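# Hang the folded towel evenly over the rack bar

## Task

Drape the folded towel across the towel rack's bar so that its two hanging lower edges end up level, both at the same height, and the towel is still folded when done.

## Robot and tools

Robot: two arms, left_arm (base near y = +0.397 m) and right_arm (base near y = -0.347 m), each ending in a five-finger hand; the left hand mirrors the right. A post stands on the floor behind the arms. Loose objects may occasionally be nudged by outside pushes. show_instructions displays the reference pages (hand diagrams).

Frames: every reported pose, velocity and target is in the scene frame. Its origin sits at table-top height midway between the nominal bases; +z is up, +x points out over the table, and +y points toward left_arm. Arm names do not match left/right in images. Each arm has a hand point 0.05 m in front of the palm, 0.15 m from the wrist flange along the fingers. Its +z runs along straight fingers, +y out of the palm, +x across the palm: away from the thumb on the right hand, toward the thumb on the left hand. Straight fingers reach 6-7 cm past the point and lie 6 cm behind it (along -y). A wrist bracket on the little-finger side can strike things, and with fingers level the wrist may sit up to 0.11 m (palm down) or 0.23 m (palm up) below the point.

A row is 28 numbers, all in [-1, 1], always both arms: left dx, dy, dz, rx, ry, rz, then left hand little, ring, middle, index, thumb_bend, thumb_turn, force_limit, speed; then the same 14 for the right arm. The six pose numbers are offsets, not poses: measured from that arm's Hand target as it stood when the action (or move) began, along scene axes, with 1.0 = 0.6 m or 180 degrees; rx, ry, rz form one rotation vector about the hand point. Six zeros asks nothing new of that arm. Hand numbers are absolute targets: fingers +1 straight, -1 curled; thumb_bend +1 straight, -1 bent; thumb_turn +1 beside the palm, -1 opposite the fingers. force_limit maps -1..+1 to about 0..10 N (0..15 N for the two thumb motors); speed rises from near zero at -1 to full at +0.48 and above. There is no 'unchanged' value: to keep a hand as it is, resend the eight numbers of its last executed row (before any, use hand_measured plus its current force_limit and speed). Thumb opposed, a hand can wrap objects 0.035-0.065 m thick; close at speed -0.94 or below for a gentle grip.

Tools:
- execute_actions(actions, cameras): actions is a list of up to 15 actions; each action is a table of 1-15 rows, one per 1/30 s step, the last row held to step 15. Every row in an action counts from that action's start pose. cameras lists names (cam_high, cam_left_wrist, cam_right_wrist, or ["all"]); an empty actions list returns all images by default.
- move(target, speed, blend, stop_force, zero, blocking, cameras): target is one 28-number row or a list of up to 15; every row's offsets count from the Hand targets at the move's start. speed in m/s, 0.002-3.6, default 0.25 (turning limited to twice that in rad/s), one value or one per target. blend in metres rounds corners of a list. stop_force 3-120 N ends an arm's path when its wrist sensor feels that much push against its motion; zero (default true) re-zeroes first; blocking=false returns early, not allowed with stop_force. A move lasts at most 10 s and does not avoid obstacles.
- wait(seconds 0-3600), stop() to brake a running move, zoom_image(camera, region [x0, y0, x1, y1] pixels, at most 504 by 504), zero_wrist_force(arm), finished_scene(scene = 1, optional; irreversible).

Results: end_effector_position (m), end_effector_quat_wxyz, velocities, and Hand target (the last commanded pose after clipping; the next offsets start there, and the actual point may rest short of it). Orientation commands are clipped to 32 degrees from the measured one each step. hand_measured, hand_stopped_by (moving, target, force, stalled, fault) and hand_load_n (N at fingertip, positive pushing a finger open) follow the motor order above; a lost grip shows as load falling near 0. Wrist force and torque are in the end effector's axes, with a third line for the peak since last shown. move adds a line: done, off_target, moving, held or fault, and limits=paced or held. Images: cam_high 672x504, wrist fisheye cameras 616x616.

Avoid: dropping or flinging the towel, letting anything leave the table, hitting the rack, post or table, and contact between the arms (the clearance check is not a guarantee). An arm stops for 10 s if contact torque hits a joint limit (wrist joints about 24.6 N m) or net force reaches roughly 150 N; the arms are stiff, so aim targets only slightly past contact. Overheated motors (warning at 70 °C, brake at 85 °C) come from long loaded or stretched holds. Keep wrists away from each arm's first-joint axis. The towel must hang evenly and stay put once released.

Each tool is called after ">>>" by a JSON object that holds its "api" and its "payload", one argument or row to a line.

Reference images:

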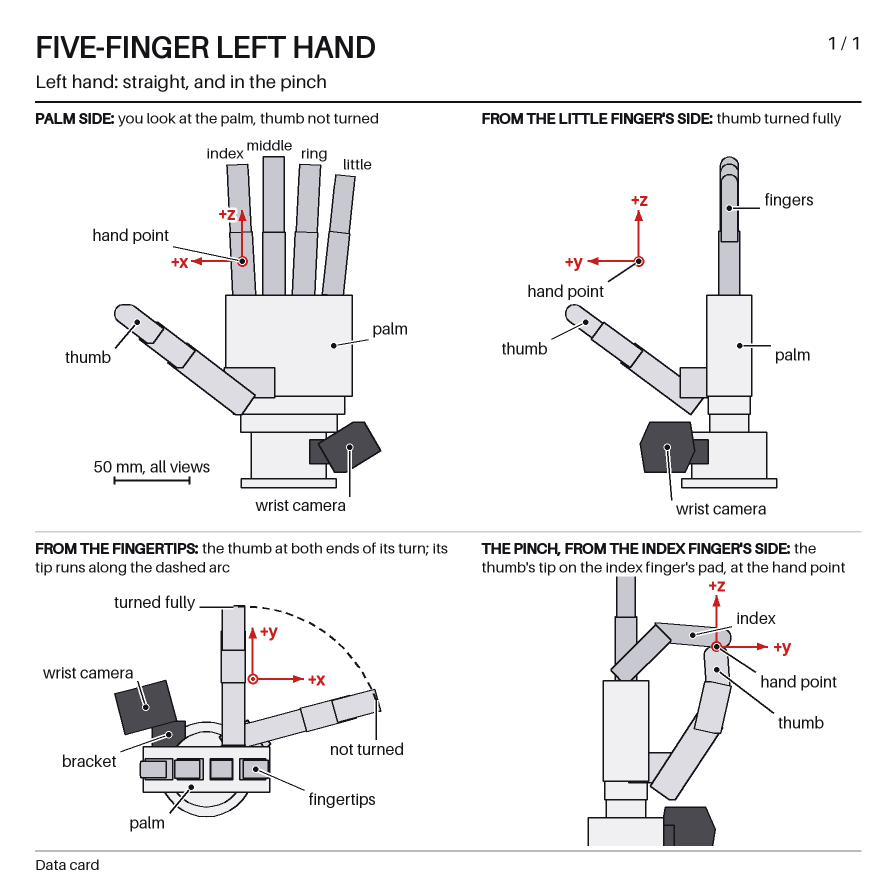

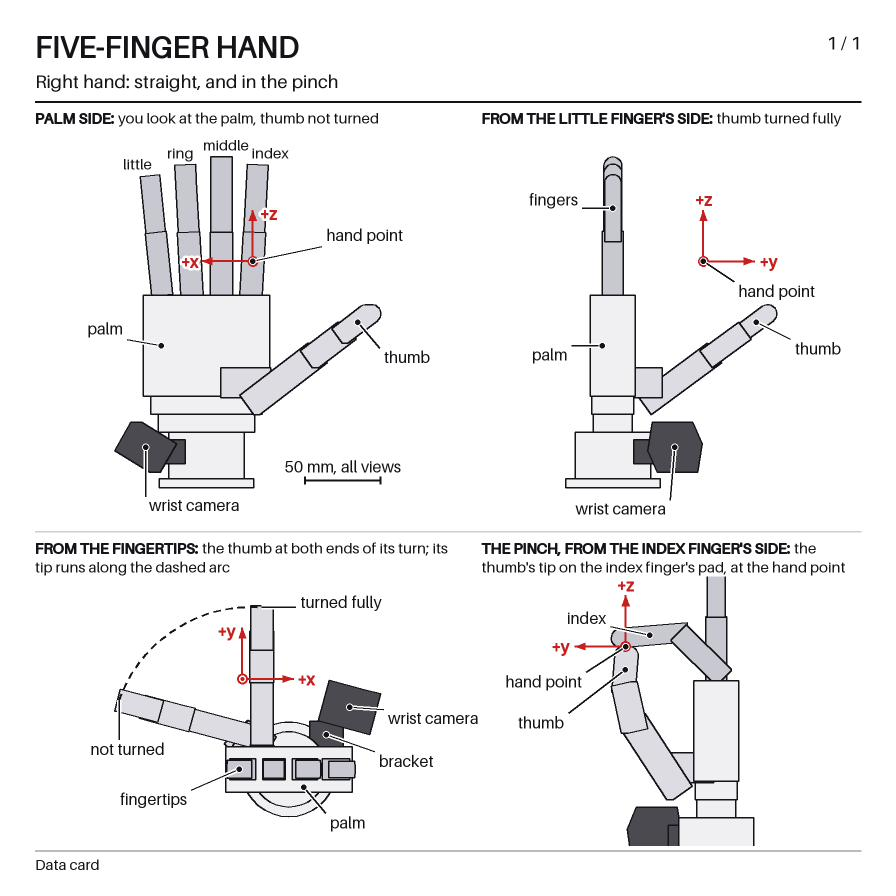

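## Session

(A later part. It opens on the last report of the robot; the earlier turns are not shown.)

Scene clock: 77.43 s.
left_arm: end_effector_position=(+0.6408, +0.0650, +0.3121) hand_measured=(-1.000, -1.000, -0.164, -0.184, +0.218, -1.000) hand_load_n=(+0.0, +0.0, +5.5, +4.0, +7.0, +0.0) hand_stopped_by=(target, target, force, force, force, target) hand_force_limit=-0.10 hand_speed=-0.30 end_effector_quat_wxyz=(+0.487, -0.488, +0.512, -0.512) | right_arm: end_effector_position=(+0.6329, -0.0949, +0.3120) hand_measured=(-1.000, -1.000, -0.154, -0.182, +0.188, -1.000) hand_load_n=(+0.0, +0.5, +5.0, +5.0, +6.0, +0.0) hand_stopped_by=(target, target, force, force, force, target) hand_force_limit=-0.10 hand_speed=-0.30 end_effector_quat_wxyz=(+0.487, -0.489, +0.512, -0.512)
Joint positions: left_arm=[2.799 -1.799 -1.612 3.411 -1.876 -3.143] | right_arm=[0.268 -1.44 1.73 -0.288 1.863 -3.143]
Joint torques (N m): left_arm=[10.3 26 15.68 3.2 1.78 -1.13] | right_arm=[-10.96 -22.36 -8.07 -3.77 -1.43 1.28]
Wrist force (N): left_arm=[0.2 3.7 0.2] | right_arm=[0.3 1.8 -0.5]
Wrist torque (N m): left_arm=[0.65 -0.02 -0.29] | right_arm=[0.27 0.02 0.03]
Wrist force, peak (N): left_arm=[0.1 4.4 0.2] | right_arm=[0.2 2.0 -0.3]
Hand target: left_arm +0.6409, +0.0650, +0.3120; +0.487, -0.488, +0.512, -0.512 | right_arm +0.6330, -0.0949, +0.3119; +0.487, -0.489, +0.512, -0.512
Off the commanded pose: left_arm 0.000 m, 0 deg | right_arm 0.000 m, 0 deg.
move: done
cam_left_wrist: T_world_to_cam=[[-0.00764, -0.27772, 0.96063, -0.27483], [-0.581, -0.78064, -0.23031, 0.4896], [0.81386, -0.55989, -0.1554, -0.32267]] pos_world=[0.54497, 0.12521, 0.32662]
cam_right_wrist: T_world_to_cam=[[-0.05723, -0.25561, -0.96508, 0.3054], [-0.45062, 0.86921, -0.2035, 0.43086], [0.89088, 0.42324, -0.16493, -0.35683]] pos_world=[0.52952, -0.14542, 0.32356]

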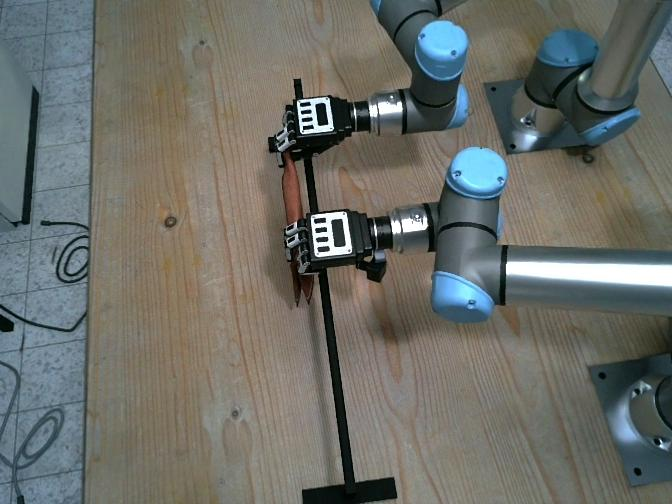

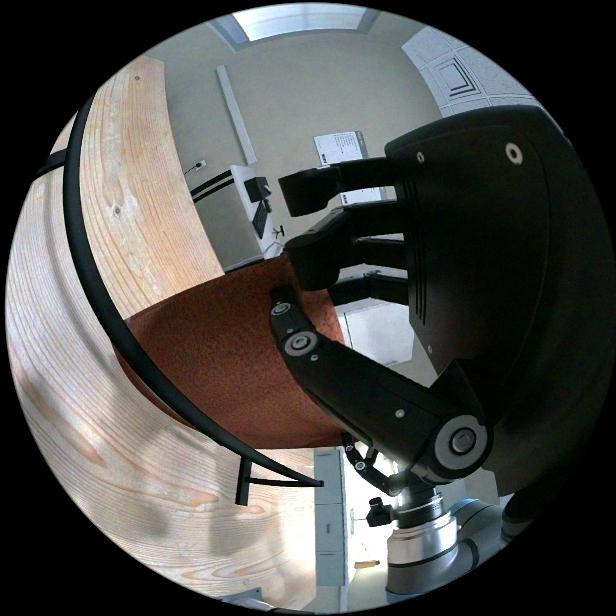

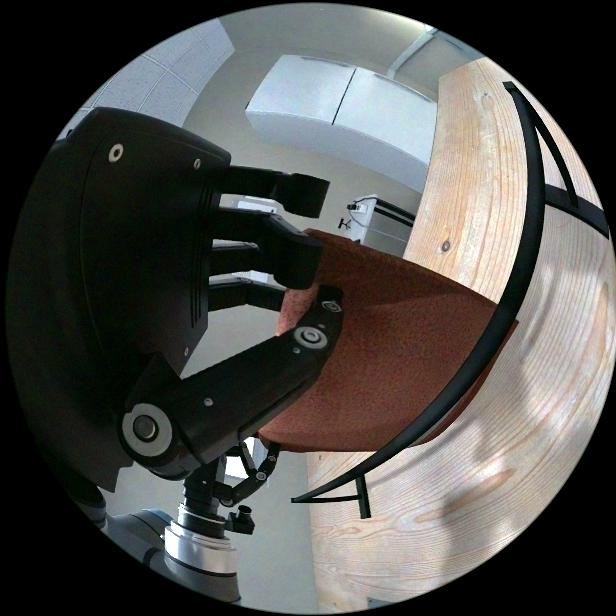

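>>> {"api": "move", "payload": {
  "target": [
    [-0.0667,0,0,0,0,0,-1,-1,-0.35,-0.35,-0.2,-1,-0.1,-0.3,-0.0667,0,0,0,0,0,-1,-1,-0.35,-0.35,-0.2,-1,-0.1,-0.3],
    [-0.1333,0,-0.0233,0,0,0,-1,-1,-0.35,-0.35,-0.2,-1,-0.1,-0.3,-0.1333,0,-0.0233,0,0,0,-1,-1,-0.35,-0.35,-0.2,-1,-0.1,-0.3],
    [-0.18,0,-0.0783,0,0,0,-1,-1,-0.35,-0.35,-0.2,-1,-0.1,-0.3,-0.18,0,-0.0783,0,0,0,-1,-1,-0.35,-0.35,-0.2,-1,-0.1,-0.3],
    [-0.1967,0,-0.145,0,0,0,-1,-1,-0.35,-0.35,-0.2,-1,-0.1,-0.3,-0.1967,0,-0.145,0,0,0,-1,-1,-0.35,-0.35,-0.2,-1,-0.1,-0.3],
    [-0.17,0,-0.195,0,0,0,-1,-1,-0.35,-0.35,-0.2,-1,-0.1,-0.3,-0.17,0,-0.195,0,0,0,-1,-1,-0.35,-0.35,-0.2,-1,-0.1,-0.3],
    [-0.1417,0,-0.2167,0,0,0,-1,-1,-0.35,-0.35,-0.2,-1,-0.1,-0.3,-0.1417,0,-0.2167,0,0,0,-1,-1,-0.35,-0.35,-0.2,-1,-0.1,-0.3]
  ],
  "speed": 0.06,
  "blend": 0.01,
  "cameras": ["all"]
}}

>>> {"api": "zoom_image", "payload": {
  "camera": "cam_high",
  "region": [270, 200, 390, 320]
}}

>>> {"api": "zoom_image", "payload": {
  "camera": "cam_left_wrist",
  "region": [120, 180, 420, 480]
}}

>>> {"api": "zoom_image", "payload": {
  "camera": "cam_right_wrist",
  "region": [200, 180, 500, 480]
}}

Scene clock: 82.50 s.
left_arm: end_effector_position=(+0.5558, +0.0650, +0.1821) hand_measured=(-1.000, -1.000, -0.164, -0.184, +0.218, -1.000) hand_load_n=(+0.0, +0.0, +5.5, +3.5, +7.0, +0.0) hand_stopped_by=(target, target, force, force, force, target) hand_force_limit=-0.10 hand_speed=-0.30 end_effector_quat_wxyz=(+0.487, -0.488, +0.512, -0.512) | right_arm: end_effector_position=(+0.5479, -0.0950, +0.1820) hand_measured=(-1.000, -1.000, -0.154, -0.182, +0.188, -1.000) hand_load_n=(+0.0, +0.0, +5.0, +4.5, +6.5, +0.0) hand_stopped_by=(target, target, force, force, force, target) hand_force_limit=-0.10 hand_speed=-0.30 end_effector_quat_wxyz=(+0.487, -0.489, +0.512, -0.512)
Joint positions: left_arm=[2.725 -1.788 -1.997 3.786 -1.949 -3.143] | right_arm=[0.327 -1.455 2.123 -0.666 1.921 -3.143]
Joint torques (N m): left_arm=[10.13 21.16 25.21 2.83 1.79 2.74] | right_arm=[-10.5 -18.05 -26.07 -3.89 -1.5 -2.38]
Wrist force (N): left_arm=[0.3 2.9 -0.2] | right_arm=[0.4 0.7 -0.5]
Wrist torque (N m): left_arm=[0.69 0.04 -0.21] | right_arm=[0.21 0.01 -0.05]
Wrist force, peak (N): left_arm=[0.2 4.0 -0.1] | right_arm=[0.2 1.9 0.0]
Hand target: left_arm +0.5559, +0.0650, +0.1820; +0.487, -0.488, +0.512, -0.512 | right_arm +0.5480, -0.0949, +0.1819; +0.487, -0.489, +0.512, -0.512
Off the commanded pose: left_arm 0.000 m, 0 deg | right_arm 0.000 m, 0 deg.
move: done
cam_left_wrist: T_world_to_cam=[[-0.00764, -0.27772, 0.96063, -0.1505], [-0.581, -0.78064, -0.23031, 0.41019], [0.81386, -0.55989, -0.1554, -0.27363]] pos_world=[0.45987, 0.12521, 0.19652]
cam_right_wrist: T_world_to_cam=[[-0.05723, -0.25561, -0.96508, 0.17497], [-0.45062, 0.86921, -0.2035, 0.36603], [0.89088, 0.42324, -0.16493, -0.30247]] pos_world=[0.44442, -0.14542, 0.19346]

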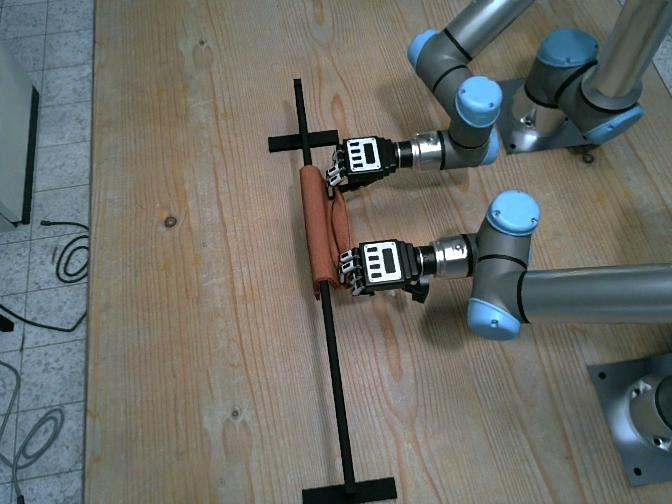

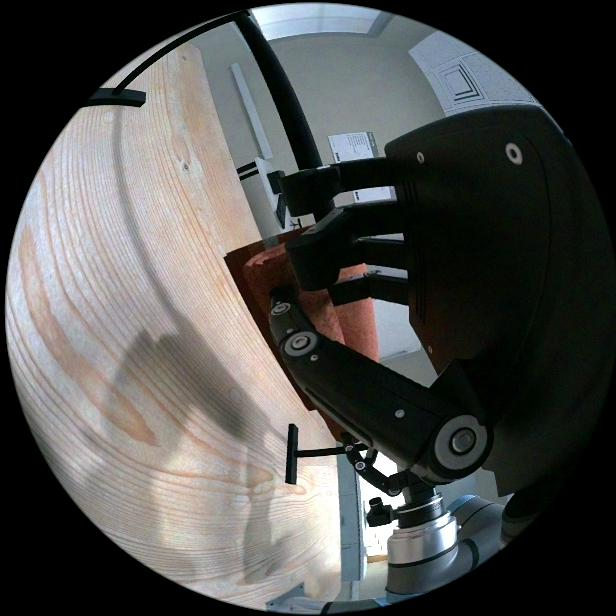

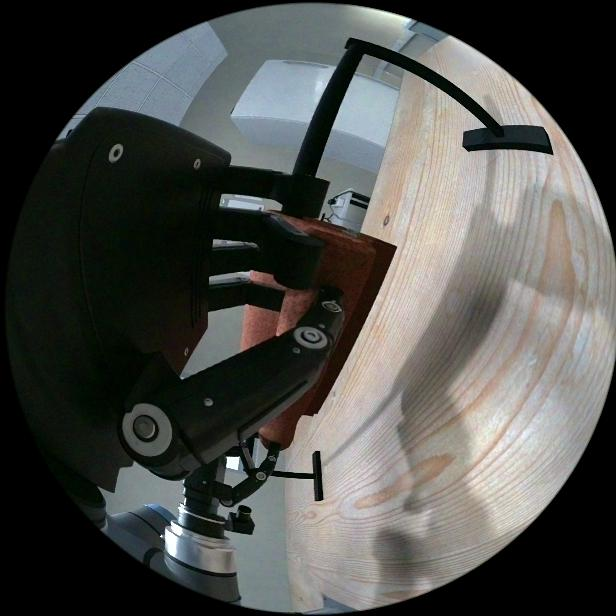

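Scaled by 4.200 from the camera's image (finer frame: 960x720).

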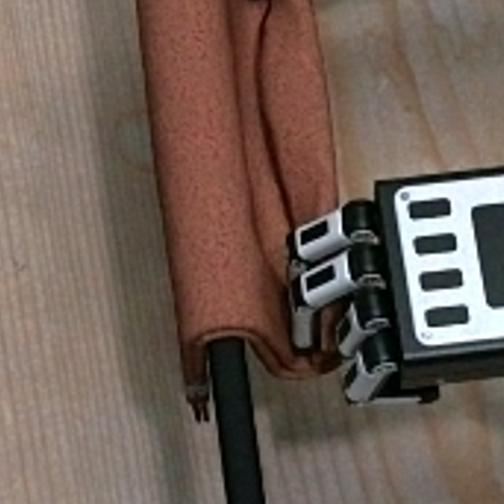

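Scaled by 1.680 from the camera's image (finer frame: 880x880).

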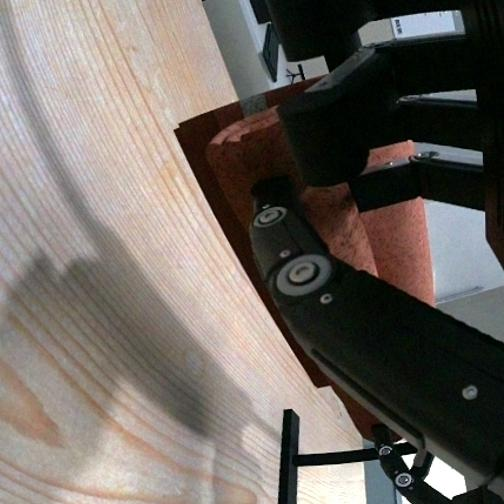

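Scaled by 1.680 from the camera's image (finer frame: 880x880).

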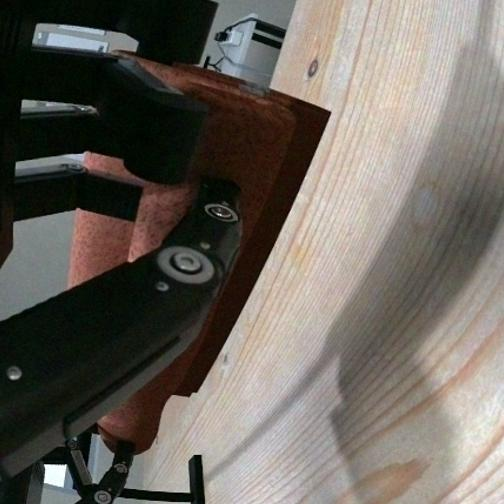

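>>> {"api": "move", "payload": {
  "target": [0,0,0,0,0,0,-1,-1,-0.35,-0.35,1,-1,-0.1,-0.85,0,0,0,0,0,0,-1,-1,-0.35,-0.35,1,-1,-0.1,-0.85],
  "speed": 0.06,
  "cameras": ["all"]
}}

>>> {"api": "zoom_image", "payload": {
  "camera": "cam_high",
  "region": [270, 200, 390, 320]
}}

>>> {"api": "zoom_image", "payload": {
  "camera": "cam_left_wrist",
  "region": [120, 180, 420, 480]
}}

>>> {"api": "zoom_image", "payload": {
  "camera": "cam_right_wrist",
  "region": [200, 180, 500, 480]
}}

Scene clock: 87.20 s.
left_arm: end_effector_position=(+0.5559, +0.0650, +0.1820) hand_measured=(-1.000, -1.000, -0.164, -0.184, +1.000, -1.000) hand_load_n=(+0.0, +0.0, +0.0, -0.5, +0.0, +0.0) hand_stopped_by=(target, target, force, force, target, target) hand_force_limit=-0.10 hand_speed=-0.85 end_effector_quat_wxyz=(+0.487, -0.488, +0.512, -0.512) | right_arm: end_effector_position=(+0.5480, -0.0949, +0.1819) hand_measured=(-1.000, -1.000, -0.156, -0.184, +1.000, -1.000) hand_load_n=(+0.0, +0.0, +0.0, +0.0, +0.0, +0.0) hand_stopped_by=(target, target, force, force, target, target) hand_force_limit=-0.10 hand_speed=-0.85 end_effector_quat_wxyz=(+0.487, -0.489, +0.512, -0.512)
Joint positions: left_arm=[2.725 -1.789 -1.997 3.786 -1.949 -3.143] | right_arm=[0.327 -1.455 2.123 -0.666 1.921 -3.143]
Joint torques (N m): left_arm=[8.18 22.48 26.43 2.58 1.83 2.7] | right_arm=[-8.79 -18.61 -26.65 -3.61 -1 -2.28]
Wrist force (N): left_arm=[0.2 2.8 -0.2] | right_arm=[0.2 0.7 -0.6]
Wrist torque (N m): left_arm=[0.65 0.04 -0.22] | right_arm=[0.20 0.03 -0.06]
Wrist force, peak (N): left_arm=[0.0 3.5 -0.4] | right_arm=[0.0 1.4 -0.8]
Hand target: left_arm +0.5559, +0.0650, +0.1820; +0.487, -0.488, +0.512, -0.512 | right_arm +0.5480, -0.0949, +0.1819; +0.487, -0.489, +0.512, -0.512
Off the commanded pose: left_arm 0.000 m, 0 deg | right_arm 0.000 m, 0 deg.
move: done
cam_left_wrist: T_world_to_cam=[[-0.00764, -0.27772, 0.96063, -0.1505], [-0.581, -0.78064, -0.23031, 0.41025], [0.81386, -0.55989, -0.1554, -0.27371]] pos_world=[0.45997, 0.12521, 0.19652]
cam_right_wrist: T_world_to_cam=[[-0.05723, -0.25561, -0.96508, 0.17488], [-0.45062, 0.86921, -0.2035, 0.3661], [0.89088, 0.42324, -0.16493, -0.30267]] pos_world=[0.44462, -0.14542, 0.19336]

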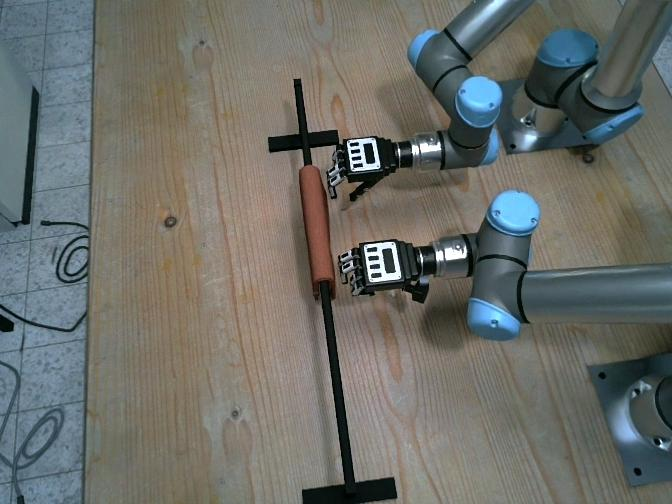

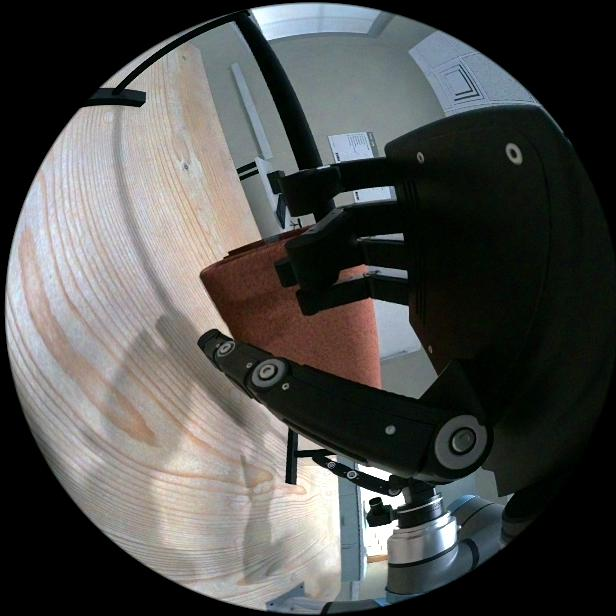

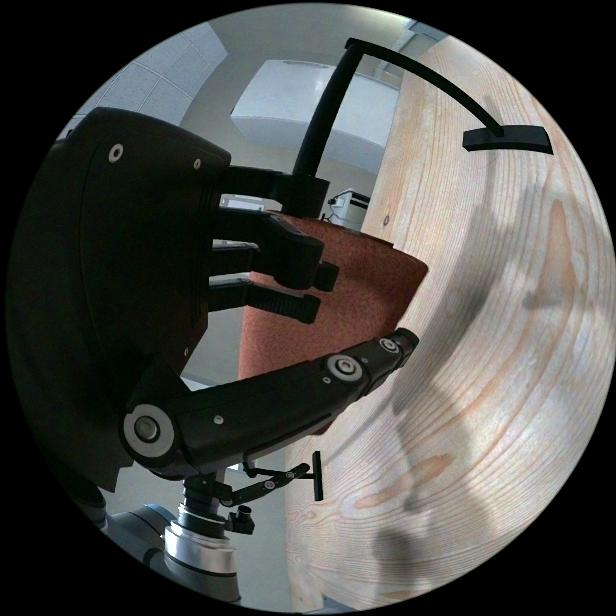

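Scaled by 4.200 from the camera's image (finer frame: 960x720).

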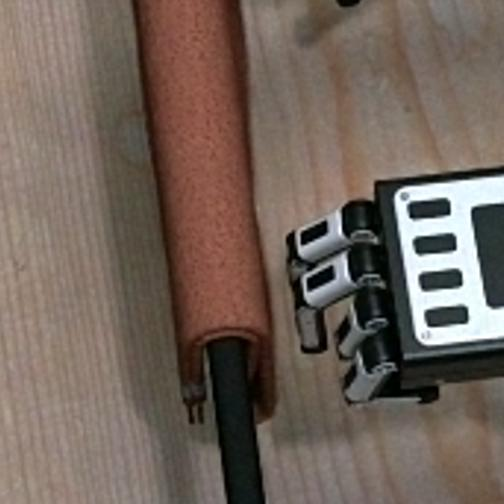

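Scaled by 1.680 from the camera's image (finer frame: 880x880).

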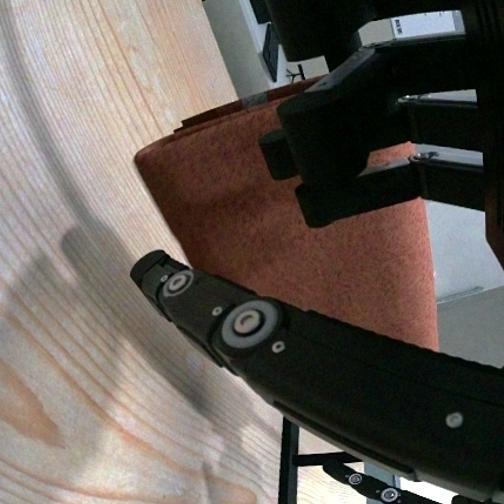

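Scaled by 1.680 from the camera's image (finer frame: 880x880).

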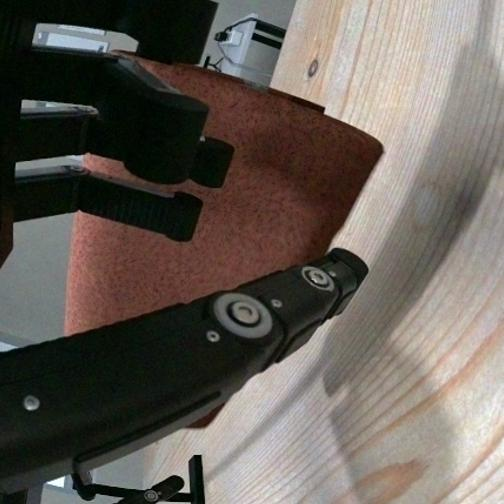

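>>> {"api": "move", "payload": {
  "target": [-0.2,0,0,0,0,0,-1,-1,-0.35,-0.35,1,-1,-0.1,-0.85,-0.2,0,0,0,0,0,-1,-1,-0.35,-0.35,1,-1,-0.1,-0.85],
  "speed": 0.1,
  "cameras": ["all"]
}}

>>> {"api": "zoom_image", "payload": {
  "camera": "cam_high",
  "region": [280, 150, 360, 320]
}}

>>> {"api": "zoom_image", "payload": {
  "camera": "cam_left_wrist",
  "region": [120, 180, 420, 480]
}}

>>> {"api": "zoom_image", "payload": {
  "camera": "cam_right_wrist",
  "region": [200, 180, 500, 480]
}}

Scene clock: 89.40 s.
left_arm: end_effector_position=(+0.4361, +0.0649, +0.1820) hand_measured=(-1.000, -1.000, -0.164, -0.184, +1.000, -1.000) hand_load_n=(+0.0, +0.0, +0.0, +0.0, +0.0, +0.0) hand_stopped_by=(target, target, force, force, target, target) hand_force_limit=-0.10 hand_speed=-0.85 end_effector_quat_wxyz=(+0.487, -0.488, +0.512, -0.512) | right_arm: end_effector_position=(+0.4282, -0.0949, +0.1819) hand_measured=(-1.000, -1.000, -0.156, -0.184, +1.000, -1.000) hand_load_n=(+0.0, +0.0, +0.0, +0.0, +0.0, +0.0) hand_stopped_by=(target, target, force, force, target, target) hand_force_limit=-0.10 hand_speed=-0.85 end_effector_quat_wxyz=(+0.487, -0.489, +0.512, -0.512)
Joint positions: left_arm=[2.565 -1.608 -2.209 3.817 -2.11 -3.143] | right_arm=[0.467 -1.673 2.343 -0.668 2.062 -3.142]
Joint torques (N m): left_arm=[-9.29 29.06 12.26 0.18 -1.46 2.4] | right_arm=[9.37 -23.83 -6.42 0.79 1.32 1.18]
Wrist force (N): left_arm=[0.1 3.4 -0.3] | right_arm=[-0.1 1.0 -0.6]
Wrist torque (N m): left_arm=[0.76 0.01 -0.21] | right_arm=[0.25 0.10 -0.09]
Wrist force, peak (N): left_arm=[0.1 3.4 -0.3] | right_arm=[0.2 1.2 -1.2]
Hand target: left_arm +0.4359, +0.0650, +0.1820; +0.487, -0.488, +0.512, -0.512 | right_arm +0.4280, -0.0949, +0.1819; +0.487, -0.489, +0.512, -0.512
Off the commanded pose: left_arm 0.000 m, 0 deg | right_arm 0.000 m, 0 deg.
move: done
cam_left_wrist: T_world_to_cam=[[-0.00766, -0.2776, 0.96067, -0.15143], [-0.58099, -0.78068, -0.23022, 0.34063], [0.81388, -0.5599, -0.1553, -0.17623]] pos_world=[0.34017, 0.12521, 0.19652]
cam_right_wrist: T_world_to_cam=[[-0.05723, -0.25561, -0.96508, 0.16802], [-0.45062, 0.86921, -0.2035, 0.31207], [0.89088, 0.42324, -0.16493, -0.19585]] pos_world=[0.32472, -0.14542, 0.19336]

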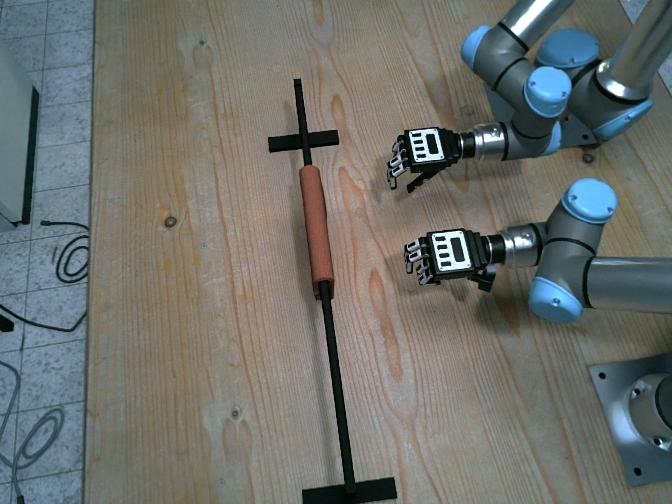

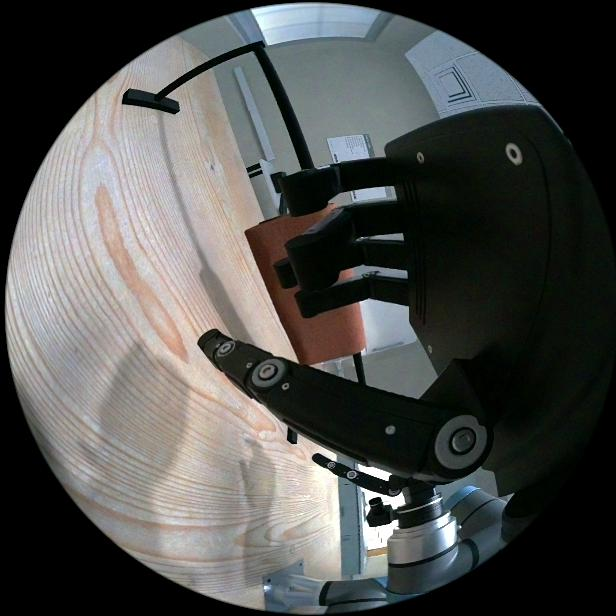

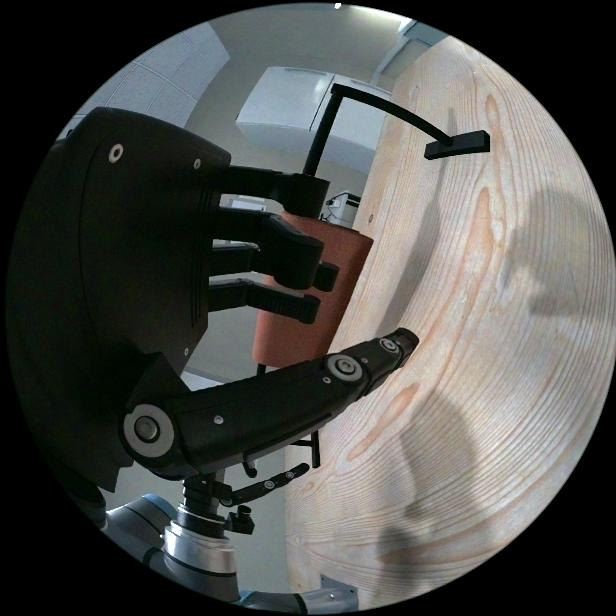

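Scaled by 2.965 from the camera's image (finer frame: 960x720).

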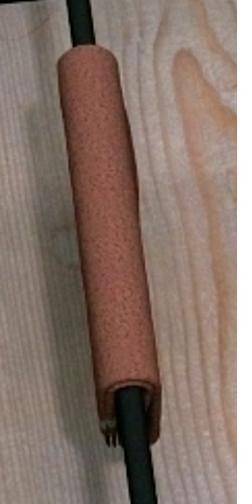

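Scaled by 1.680 from the camera's image (finer frame: 880x880).

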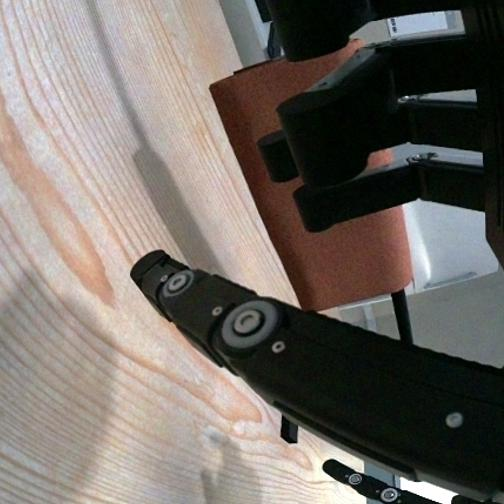

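Scaled by 1.680 from the camera's image (finer frame: 880x880).

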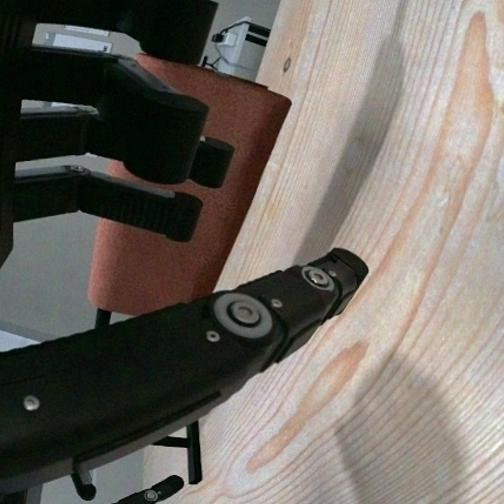

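>>> {"api": "move", "payload": {
  "target": [0.1067,0.3917,0,0,0,0,-1,-1,-0.35,-0.35,1,-1,-0.1,-0.85,0.12,-0.3917,0,0,0,0,-1,-1,-0.35,-0.35,1,-1,-0.1,-0.85],
  "speed": 0.2,
  "cameras": ["all"]
}}

>>> {"api": "zoom_image", "payload": {
  "camera": "cam_left_wrist",
  "region": [200, 150, 440, 390]
}}

>>> {"api": "zoom_image", "payload": {
  "camera": "cam_right_wrist",
  "region": [200, 150, 440, 390]
}}

>>> {"api": "zoom_image", "payload": {
  "camera": "cam_high",
  "region": [280, 150, 360, 320]
}}

Scene clock: 92.53 s.
left_arm: end_effector_position=(+0.4999, +0.2999, +0.1820) hand_measured=(-1.000, -1.000, -0.164, -0.184, +1.000, -1.000) hand_load_n=(+0.0, +0.0, -0.5, +0.0, +0.0, +0.0) hand_stopped_by=(target, target, force, force, target, target) hand_force_limit=-0.10 hand_speed=-0.85 end_effector_quat_wxyz=(+0.487, -0.488, +0.512, -0.512) | right_arm: end_effector_position=(+0.5000, -0.3299, +0.1819) hand_measured=(-1.000, -1.000, -0.156, -0.184, +1.000, -1.000) hand_load_n=(+0.0, +0.0, +0.5, +0.0, +0.0, +0.0) hand_stopped_by=(target, target, force, force, target, target) hand_force_limit=-0.10 hand_speed=-0.85 end_effector_quat_wxyz=(+0.487, -0.489, +0.512, -0.512)
Joint positions: left_arm=[3.475 -1.369 -2.422 3.79 -1.199 -3.143] | right_arm=[-0.536 -1.807 2.446 -0.637 1.059 -3.144]
Joint torques (N m): left_arm=[9.45 1.49 28.3 2.85 1.5 -2.3] | right_arm=[-9.14 -0.79 -27.59 -3.83 -1.37 2.45]
Wrist force (N): left_arm=[-0.3 3.2 0.1] | right_arm=[0.3 0.6 -0.6]
Wrist torque (N m): left_arm=[0.66 0.12 -0.22] | right_arm=[0.12 0.01 -0.05]
Wrist force, peak (N): left_arm=[-0.6 3.6 -0.1] | right_arm=[-0.7 1.1 -1.0]
Hand target: left_arm +0.4999, +0.3000, +0.1820; +0.487, -0.488, +0.512, -0.512 | right_arm +0.5000, -0.3300, +0.1819; +0.487, -0.489, +0.512, -0.512
Off the commanded pose: left_arm 0.000 m, 0 deg | right_arm 0.000 m, 0 deg.
move: done
cam_left_wrist: T_world_to_cam=[[-0.0076, -0.27772, 0.96063, -0.08568], [-0.58089, -0.78072, -0.2303, 0.56115], [0.81394, -0.55978, -0.15539, -0.09663]] pos_world=[0.40397, 0.36021, 0.19652]
cam_right_wrist: T_world_to_cam=[[-0.05726, -0.25562, -0.96508, 0.11216], [-0.45055, 0.86925, -0.20351, 0.5487], [0.89092, 0.42316, -0.16494, -0.16038]] pos_world=[0.39652, -0.38042, 0.19346]

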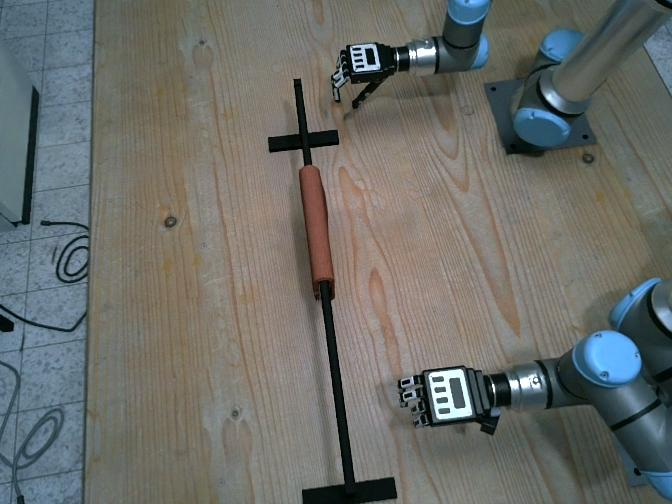

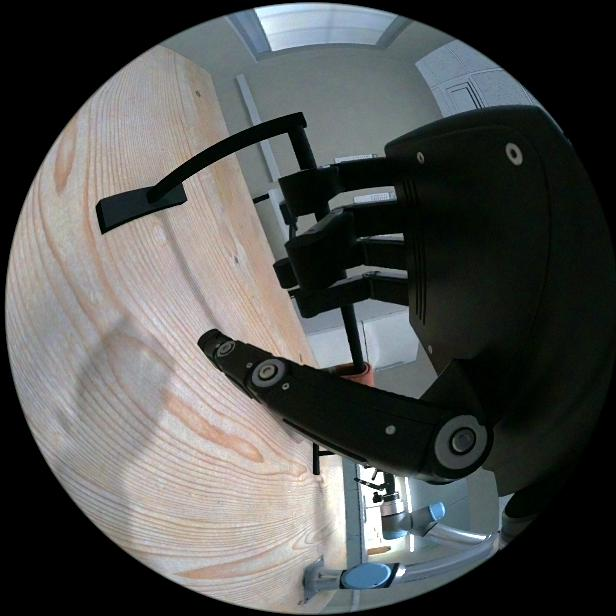

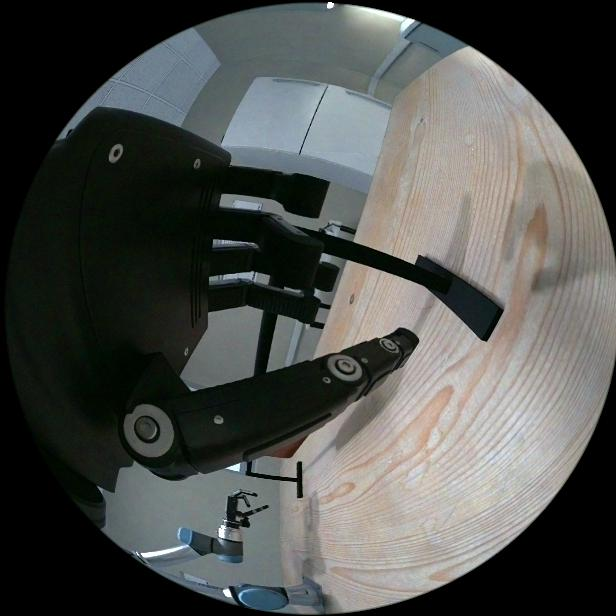

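Scaled by 2.100 from the camera's image (finer frame: 880x880).

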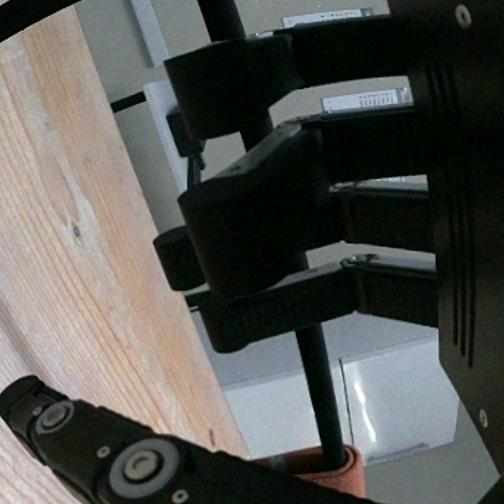

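Scaled by 2.100 from the camera's image (finer frame: 880x880).

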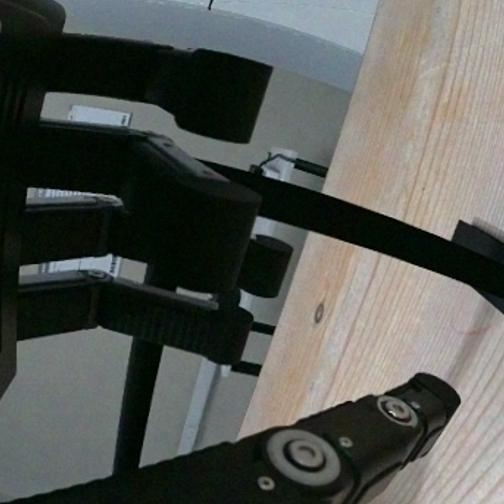

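Scaled by 2.965 from the camera's image (finer frame: 960x720).

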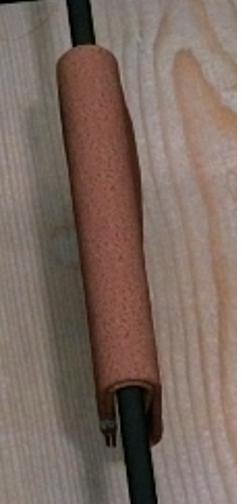

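>>> {"api": "move", "payload": {
  "target": [0.003,-0.0583,-0.1367,0,0,-0.1389,1,1,1,1,1,1,-0.1,-0.2,0.0042,0.0317,-0.1367,0,0,0.1389,1,1,1,1,1,1,-0.1,-0.2],
  "speed": 0.15,
  "cameras": ["all"]
}}

Scene clock: 95.20 s.
left_arm: end_effector_position=(+0.5017, +0.2650, +0.1000) hand_measured=(+1.000, +1.000, +1.000, +1.000, +1.000, +1.000) hand_load_n=(+0.0, +0.0, +0.0, +0.0, +0.0, +0.0) hand_stopped_by=(target, target, target, target, target, target) hand_force_limit=-0.10 hand_speed=-0.20 end_effector_quat_wxyz=(+0.365, -0.366, +0.605, -0.606) | right_arm: end_effector_position=(+0.5025, -0.3110, +0.0999) hand_measured=(+1.000, +1.000, +1.000, +1.000, +1.000, +1.000) hand_load_n=(+0.0, +0.0, +0.0, +0.0, +0.0, +0.0) hand_stopped_by=(target, target, target, target, target, target) hand_force_limit=-0.10 hand_speed=-0.20 end_effector_quat_wxyz=(+0.586, -0.588, +0.394, -0.394)
Joint positions: left_arm=[3.65 -1.689 -2.428 4.117 -0.589 -3.143] | right_arm=[-0.73 -1.455 2.431 -0.972 0.428 -3.147]
Joint torques (N m): left_arm=[9.24 10.66 19.79 2.21 1.62 -2.07] | right_arm=[-9.51 -10.91 -22.13 -3.05 -1.41 2.61]
Wrist force (N): left_arm=[-0.1 2.6 0.2] | right_arm=[-0.6 -0.2 -3.4]
Wrist torque (N m): left_arm=[0.60 0.11 -0.20] | right_arm=[0.31 0.24 -0.18]
Wrist force, peak (N): left_arm=[-0.2 3.6 -0.1] | right_arm=[1.6 0.7 -4.8]
Hand target: left_arm +0.5017, +0.2650, +0.1000; +0.365, -0.366, +0.605, -0.606 | right_arm +0.5025, -0.3109, +0.0999; +0.586, -0.588, +0.394, -0.394
Off the commanded pose: left_arm 0.000 m, 0 deg | right_arm 0.000 m, 0 deg.
move: done
cam_left_wrist: T_world_to_cam=[[-0.1242, -0.24858, 0.96062, 0.0342], [-0.85642, -0.46207, -0.23029, 0.56984], [0.50112, -0.85129, -0.1555, 0.10382]] pos_world=[0.44025, 0.36018, 0.11452]
cam_right_wrist: T_world_to_cam=[[0.05606, -0.25595, -0.96506, -0.01904], [-0.77564, 0.59747, -0.20351, 0.59552], [0.62868, 0.75995, -0.16503, 0.0523]] pos_world=[0.4301, -0.40042, 0.11146]

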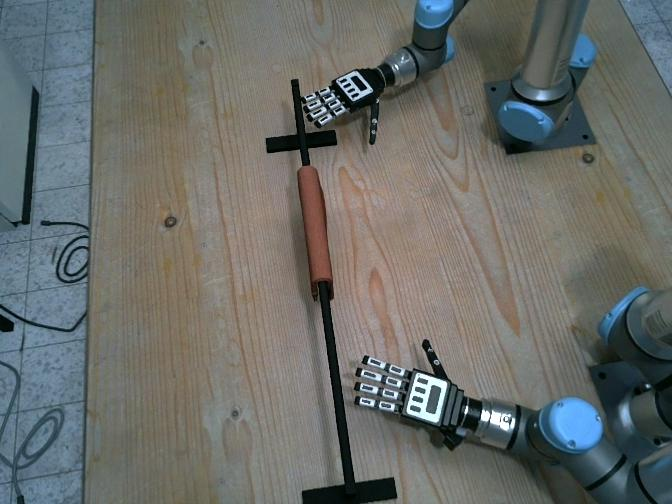

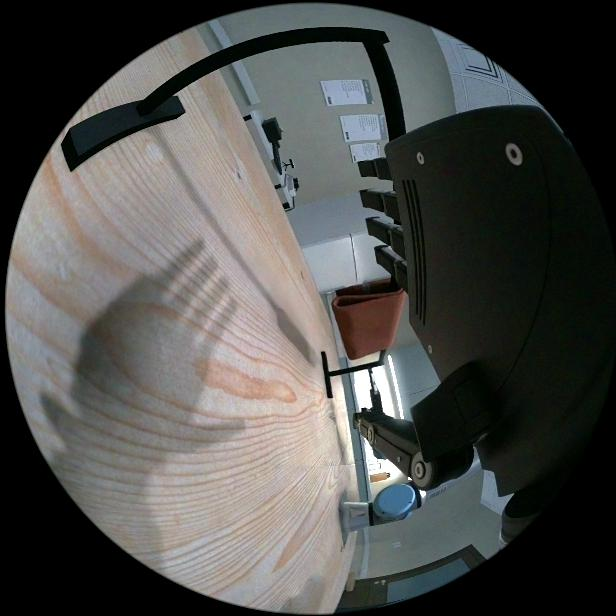

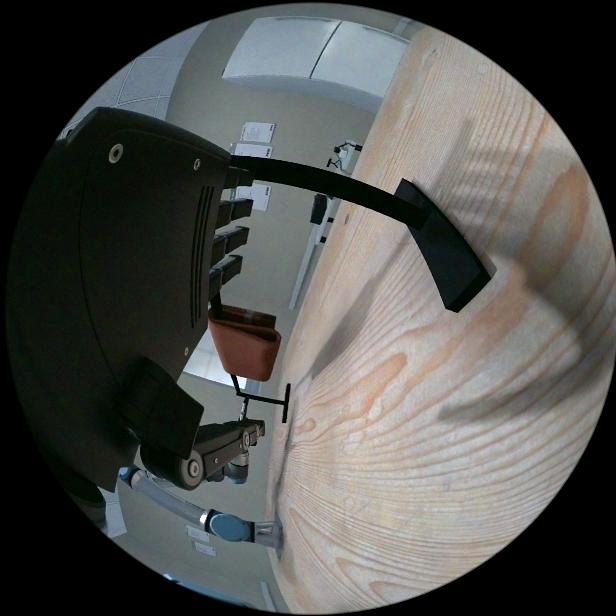

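>>> {"api": "move", "payload": {
  "target": [0,0,0,0,0,0,1,1,1,1,1,1,-0.1,-0.2,-0.05,0.025,0,0,0,0,1,1,1,1,1,1,-0.1,-0.2],
  "speed": 0.08,
  "cameras": ["all"]
}}

>>> {"api": "zoom_image", "payload": {
  "camera": "cam_left_wrist",
  "region": [310, 260, 420, 370]
}}

>>> {"api": "zoom_image", "payload": {
  "camera": "cam_right_wrist",
  "region": [190, 270, 300, 380]
}}

>>> {"api": "zoom_image", "payload": {
  "camera": "cam_high",
  "region": [280, 150, 360, 320]
}}

Scene clock: 96.67 s.
left_arm: end_effector_position=(+0.5017, +0.2650, +0.1000) hand_measured=(+1.000, +1.000, +1.000, +1.000, +1.000, +1.000) hand_load_n=(-0.5, +0.0, +0.0, -0.5, +0.0, -0.5) hand_stopped_by=(target, target, target, target, target, target) hand_force_limit=-0.10 hand_speed=-0.20 end_effector_quat_wxyz=(+0.365, -0.366, +0.605, -0.606) | right_arm: end_effector_position=(+0.4726, -0.2960, +0.0999) hand_measured=(+1.000, +1.000, +1.000, +1.000, +1.000, +1.000) hand_load_n=(+0.0, +0.0, +0.0, +0.0, +0.0, +0.0) hand_stopped_by=(target, target, target, target, target, target) hand_force_limit=-0.10 hand_speed=-0.20 end_effector_quat_wxyz=(+0.586, -0.588, +0.394, -0.394)
Joint positions: left_arm=[3.65 -1.689 -2.428 4.117 -0.589 -3.143] | right_arm=[-0.771 -1.533 2.521 -0.984 0.387 -3.147]
Joint torques (N m): left_arm=[11.72 9.96 17.33 2.22 1.74 -2.2] | right_arm=[-10.41 -22.73 1.51 -2.81 -1.16 2.51]
Wrist force (N): left_arm=[0.2 3.0 0.1] | right_arm=[0.1 1.0 -0.3]
Wrist torque (N m): left_arm=[0.66 0.05 -0.19] | right_arm=[0.21 0.05 -0.05]
Wrist force, peak (N): left_arm=[0.1 3.1 0.2] | right_arm=[-0.8 0.0 -3.8]
Hand target: left_arm +0.5017, +0.2650, +0.1000; +0.365, -0.366, +0.605, -0.606 | right_arm +0.4725, -0.2959, +0.0999; +0.586, -0.588, +0.394, -0.394
Off the commanded pose: left_arm 0.000 m, 0 deg | right_arm 0.000 m, 0 deg.
move: done
cam_left_wrist: T_world_to_cam=[[-0.1243, -0.24848, 0.96063, 0.03431], [-0.85647, -0.46197, -0.23031, 0.56989], [0.50101, -0.85138, -0.1554, 0.10382]] pos_world=[0.44035, 0.36018, 0.11442]
cam_right_wrist: T_world_to_cam=[[0.05616, -0.25586, -0.96508, -0.01362], [-0.77576, 0.59731, -0.2035, 0.56334], [0.62852, 0.7601, -0.16494, 0.0598]] pos_world=[0.4002, -0.38542, 0.11136]

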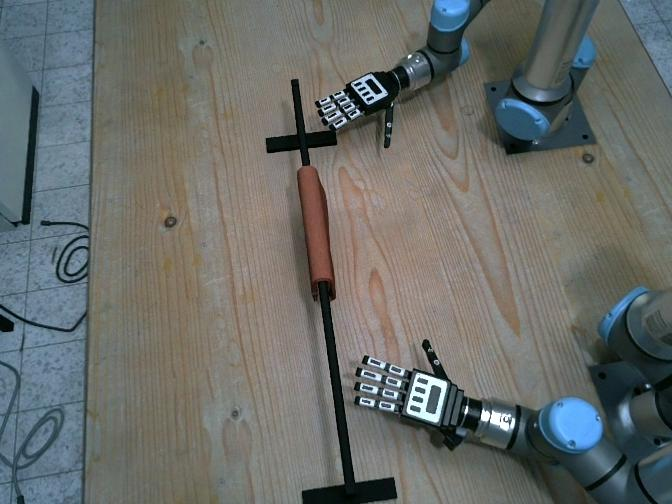

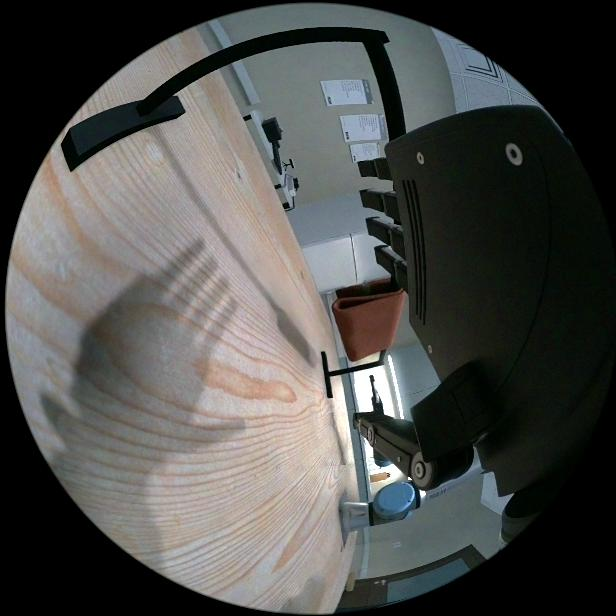

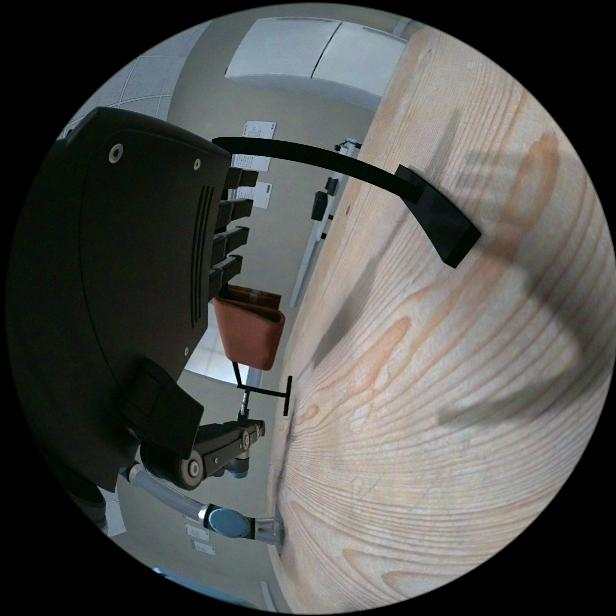

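Scaled by 4.582 from the camera's image (finer frame: 880x880).

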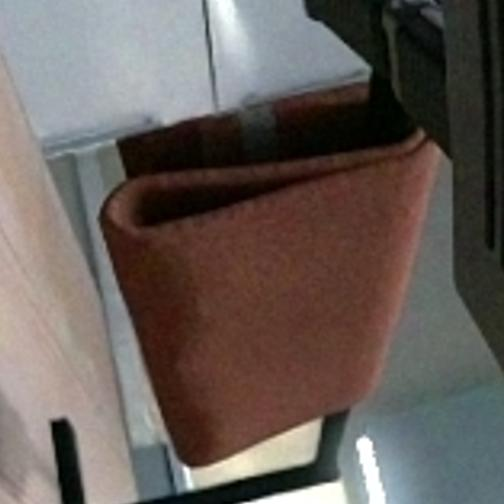

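Scaled by 4.582 from the camera's image (finer frame: 880x880).

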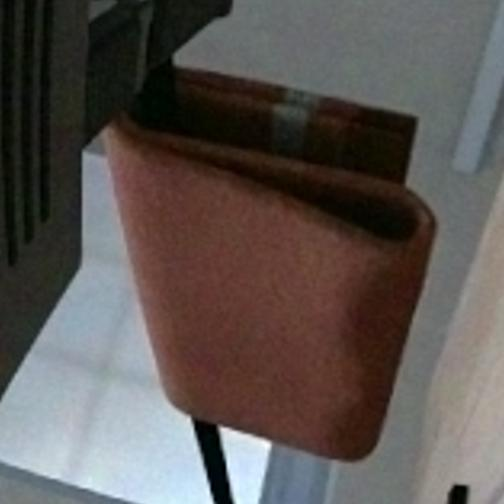

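Scaled by 2.965 from the camera's image (finer frame: 960x720).

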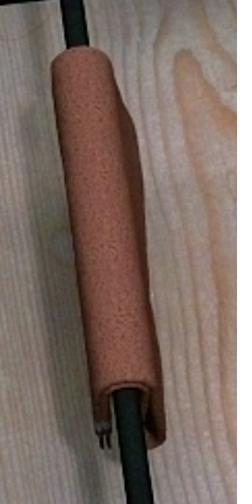

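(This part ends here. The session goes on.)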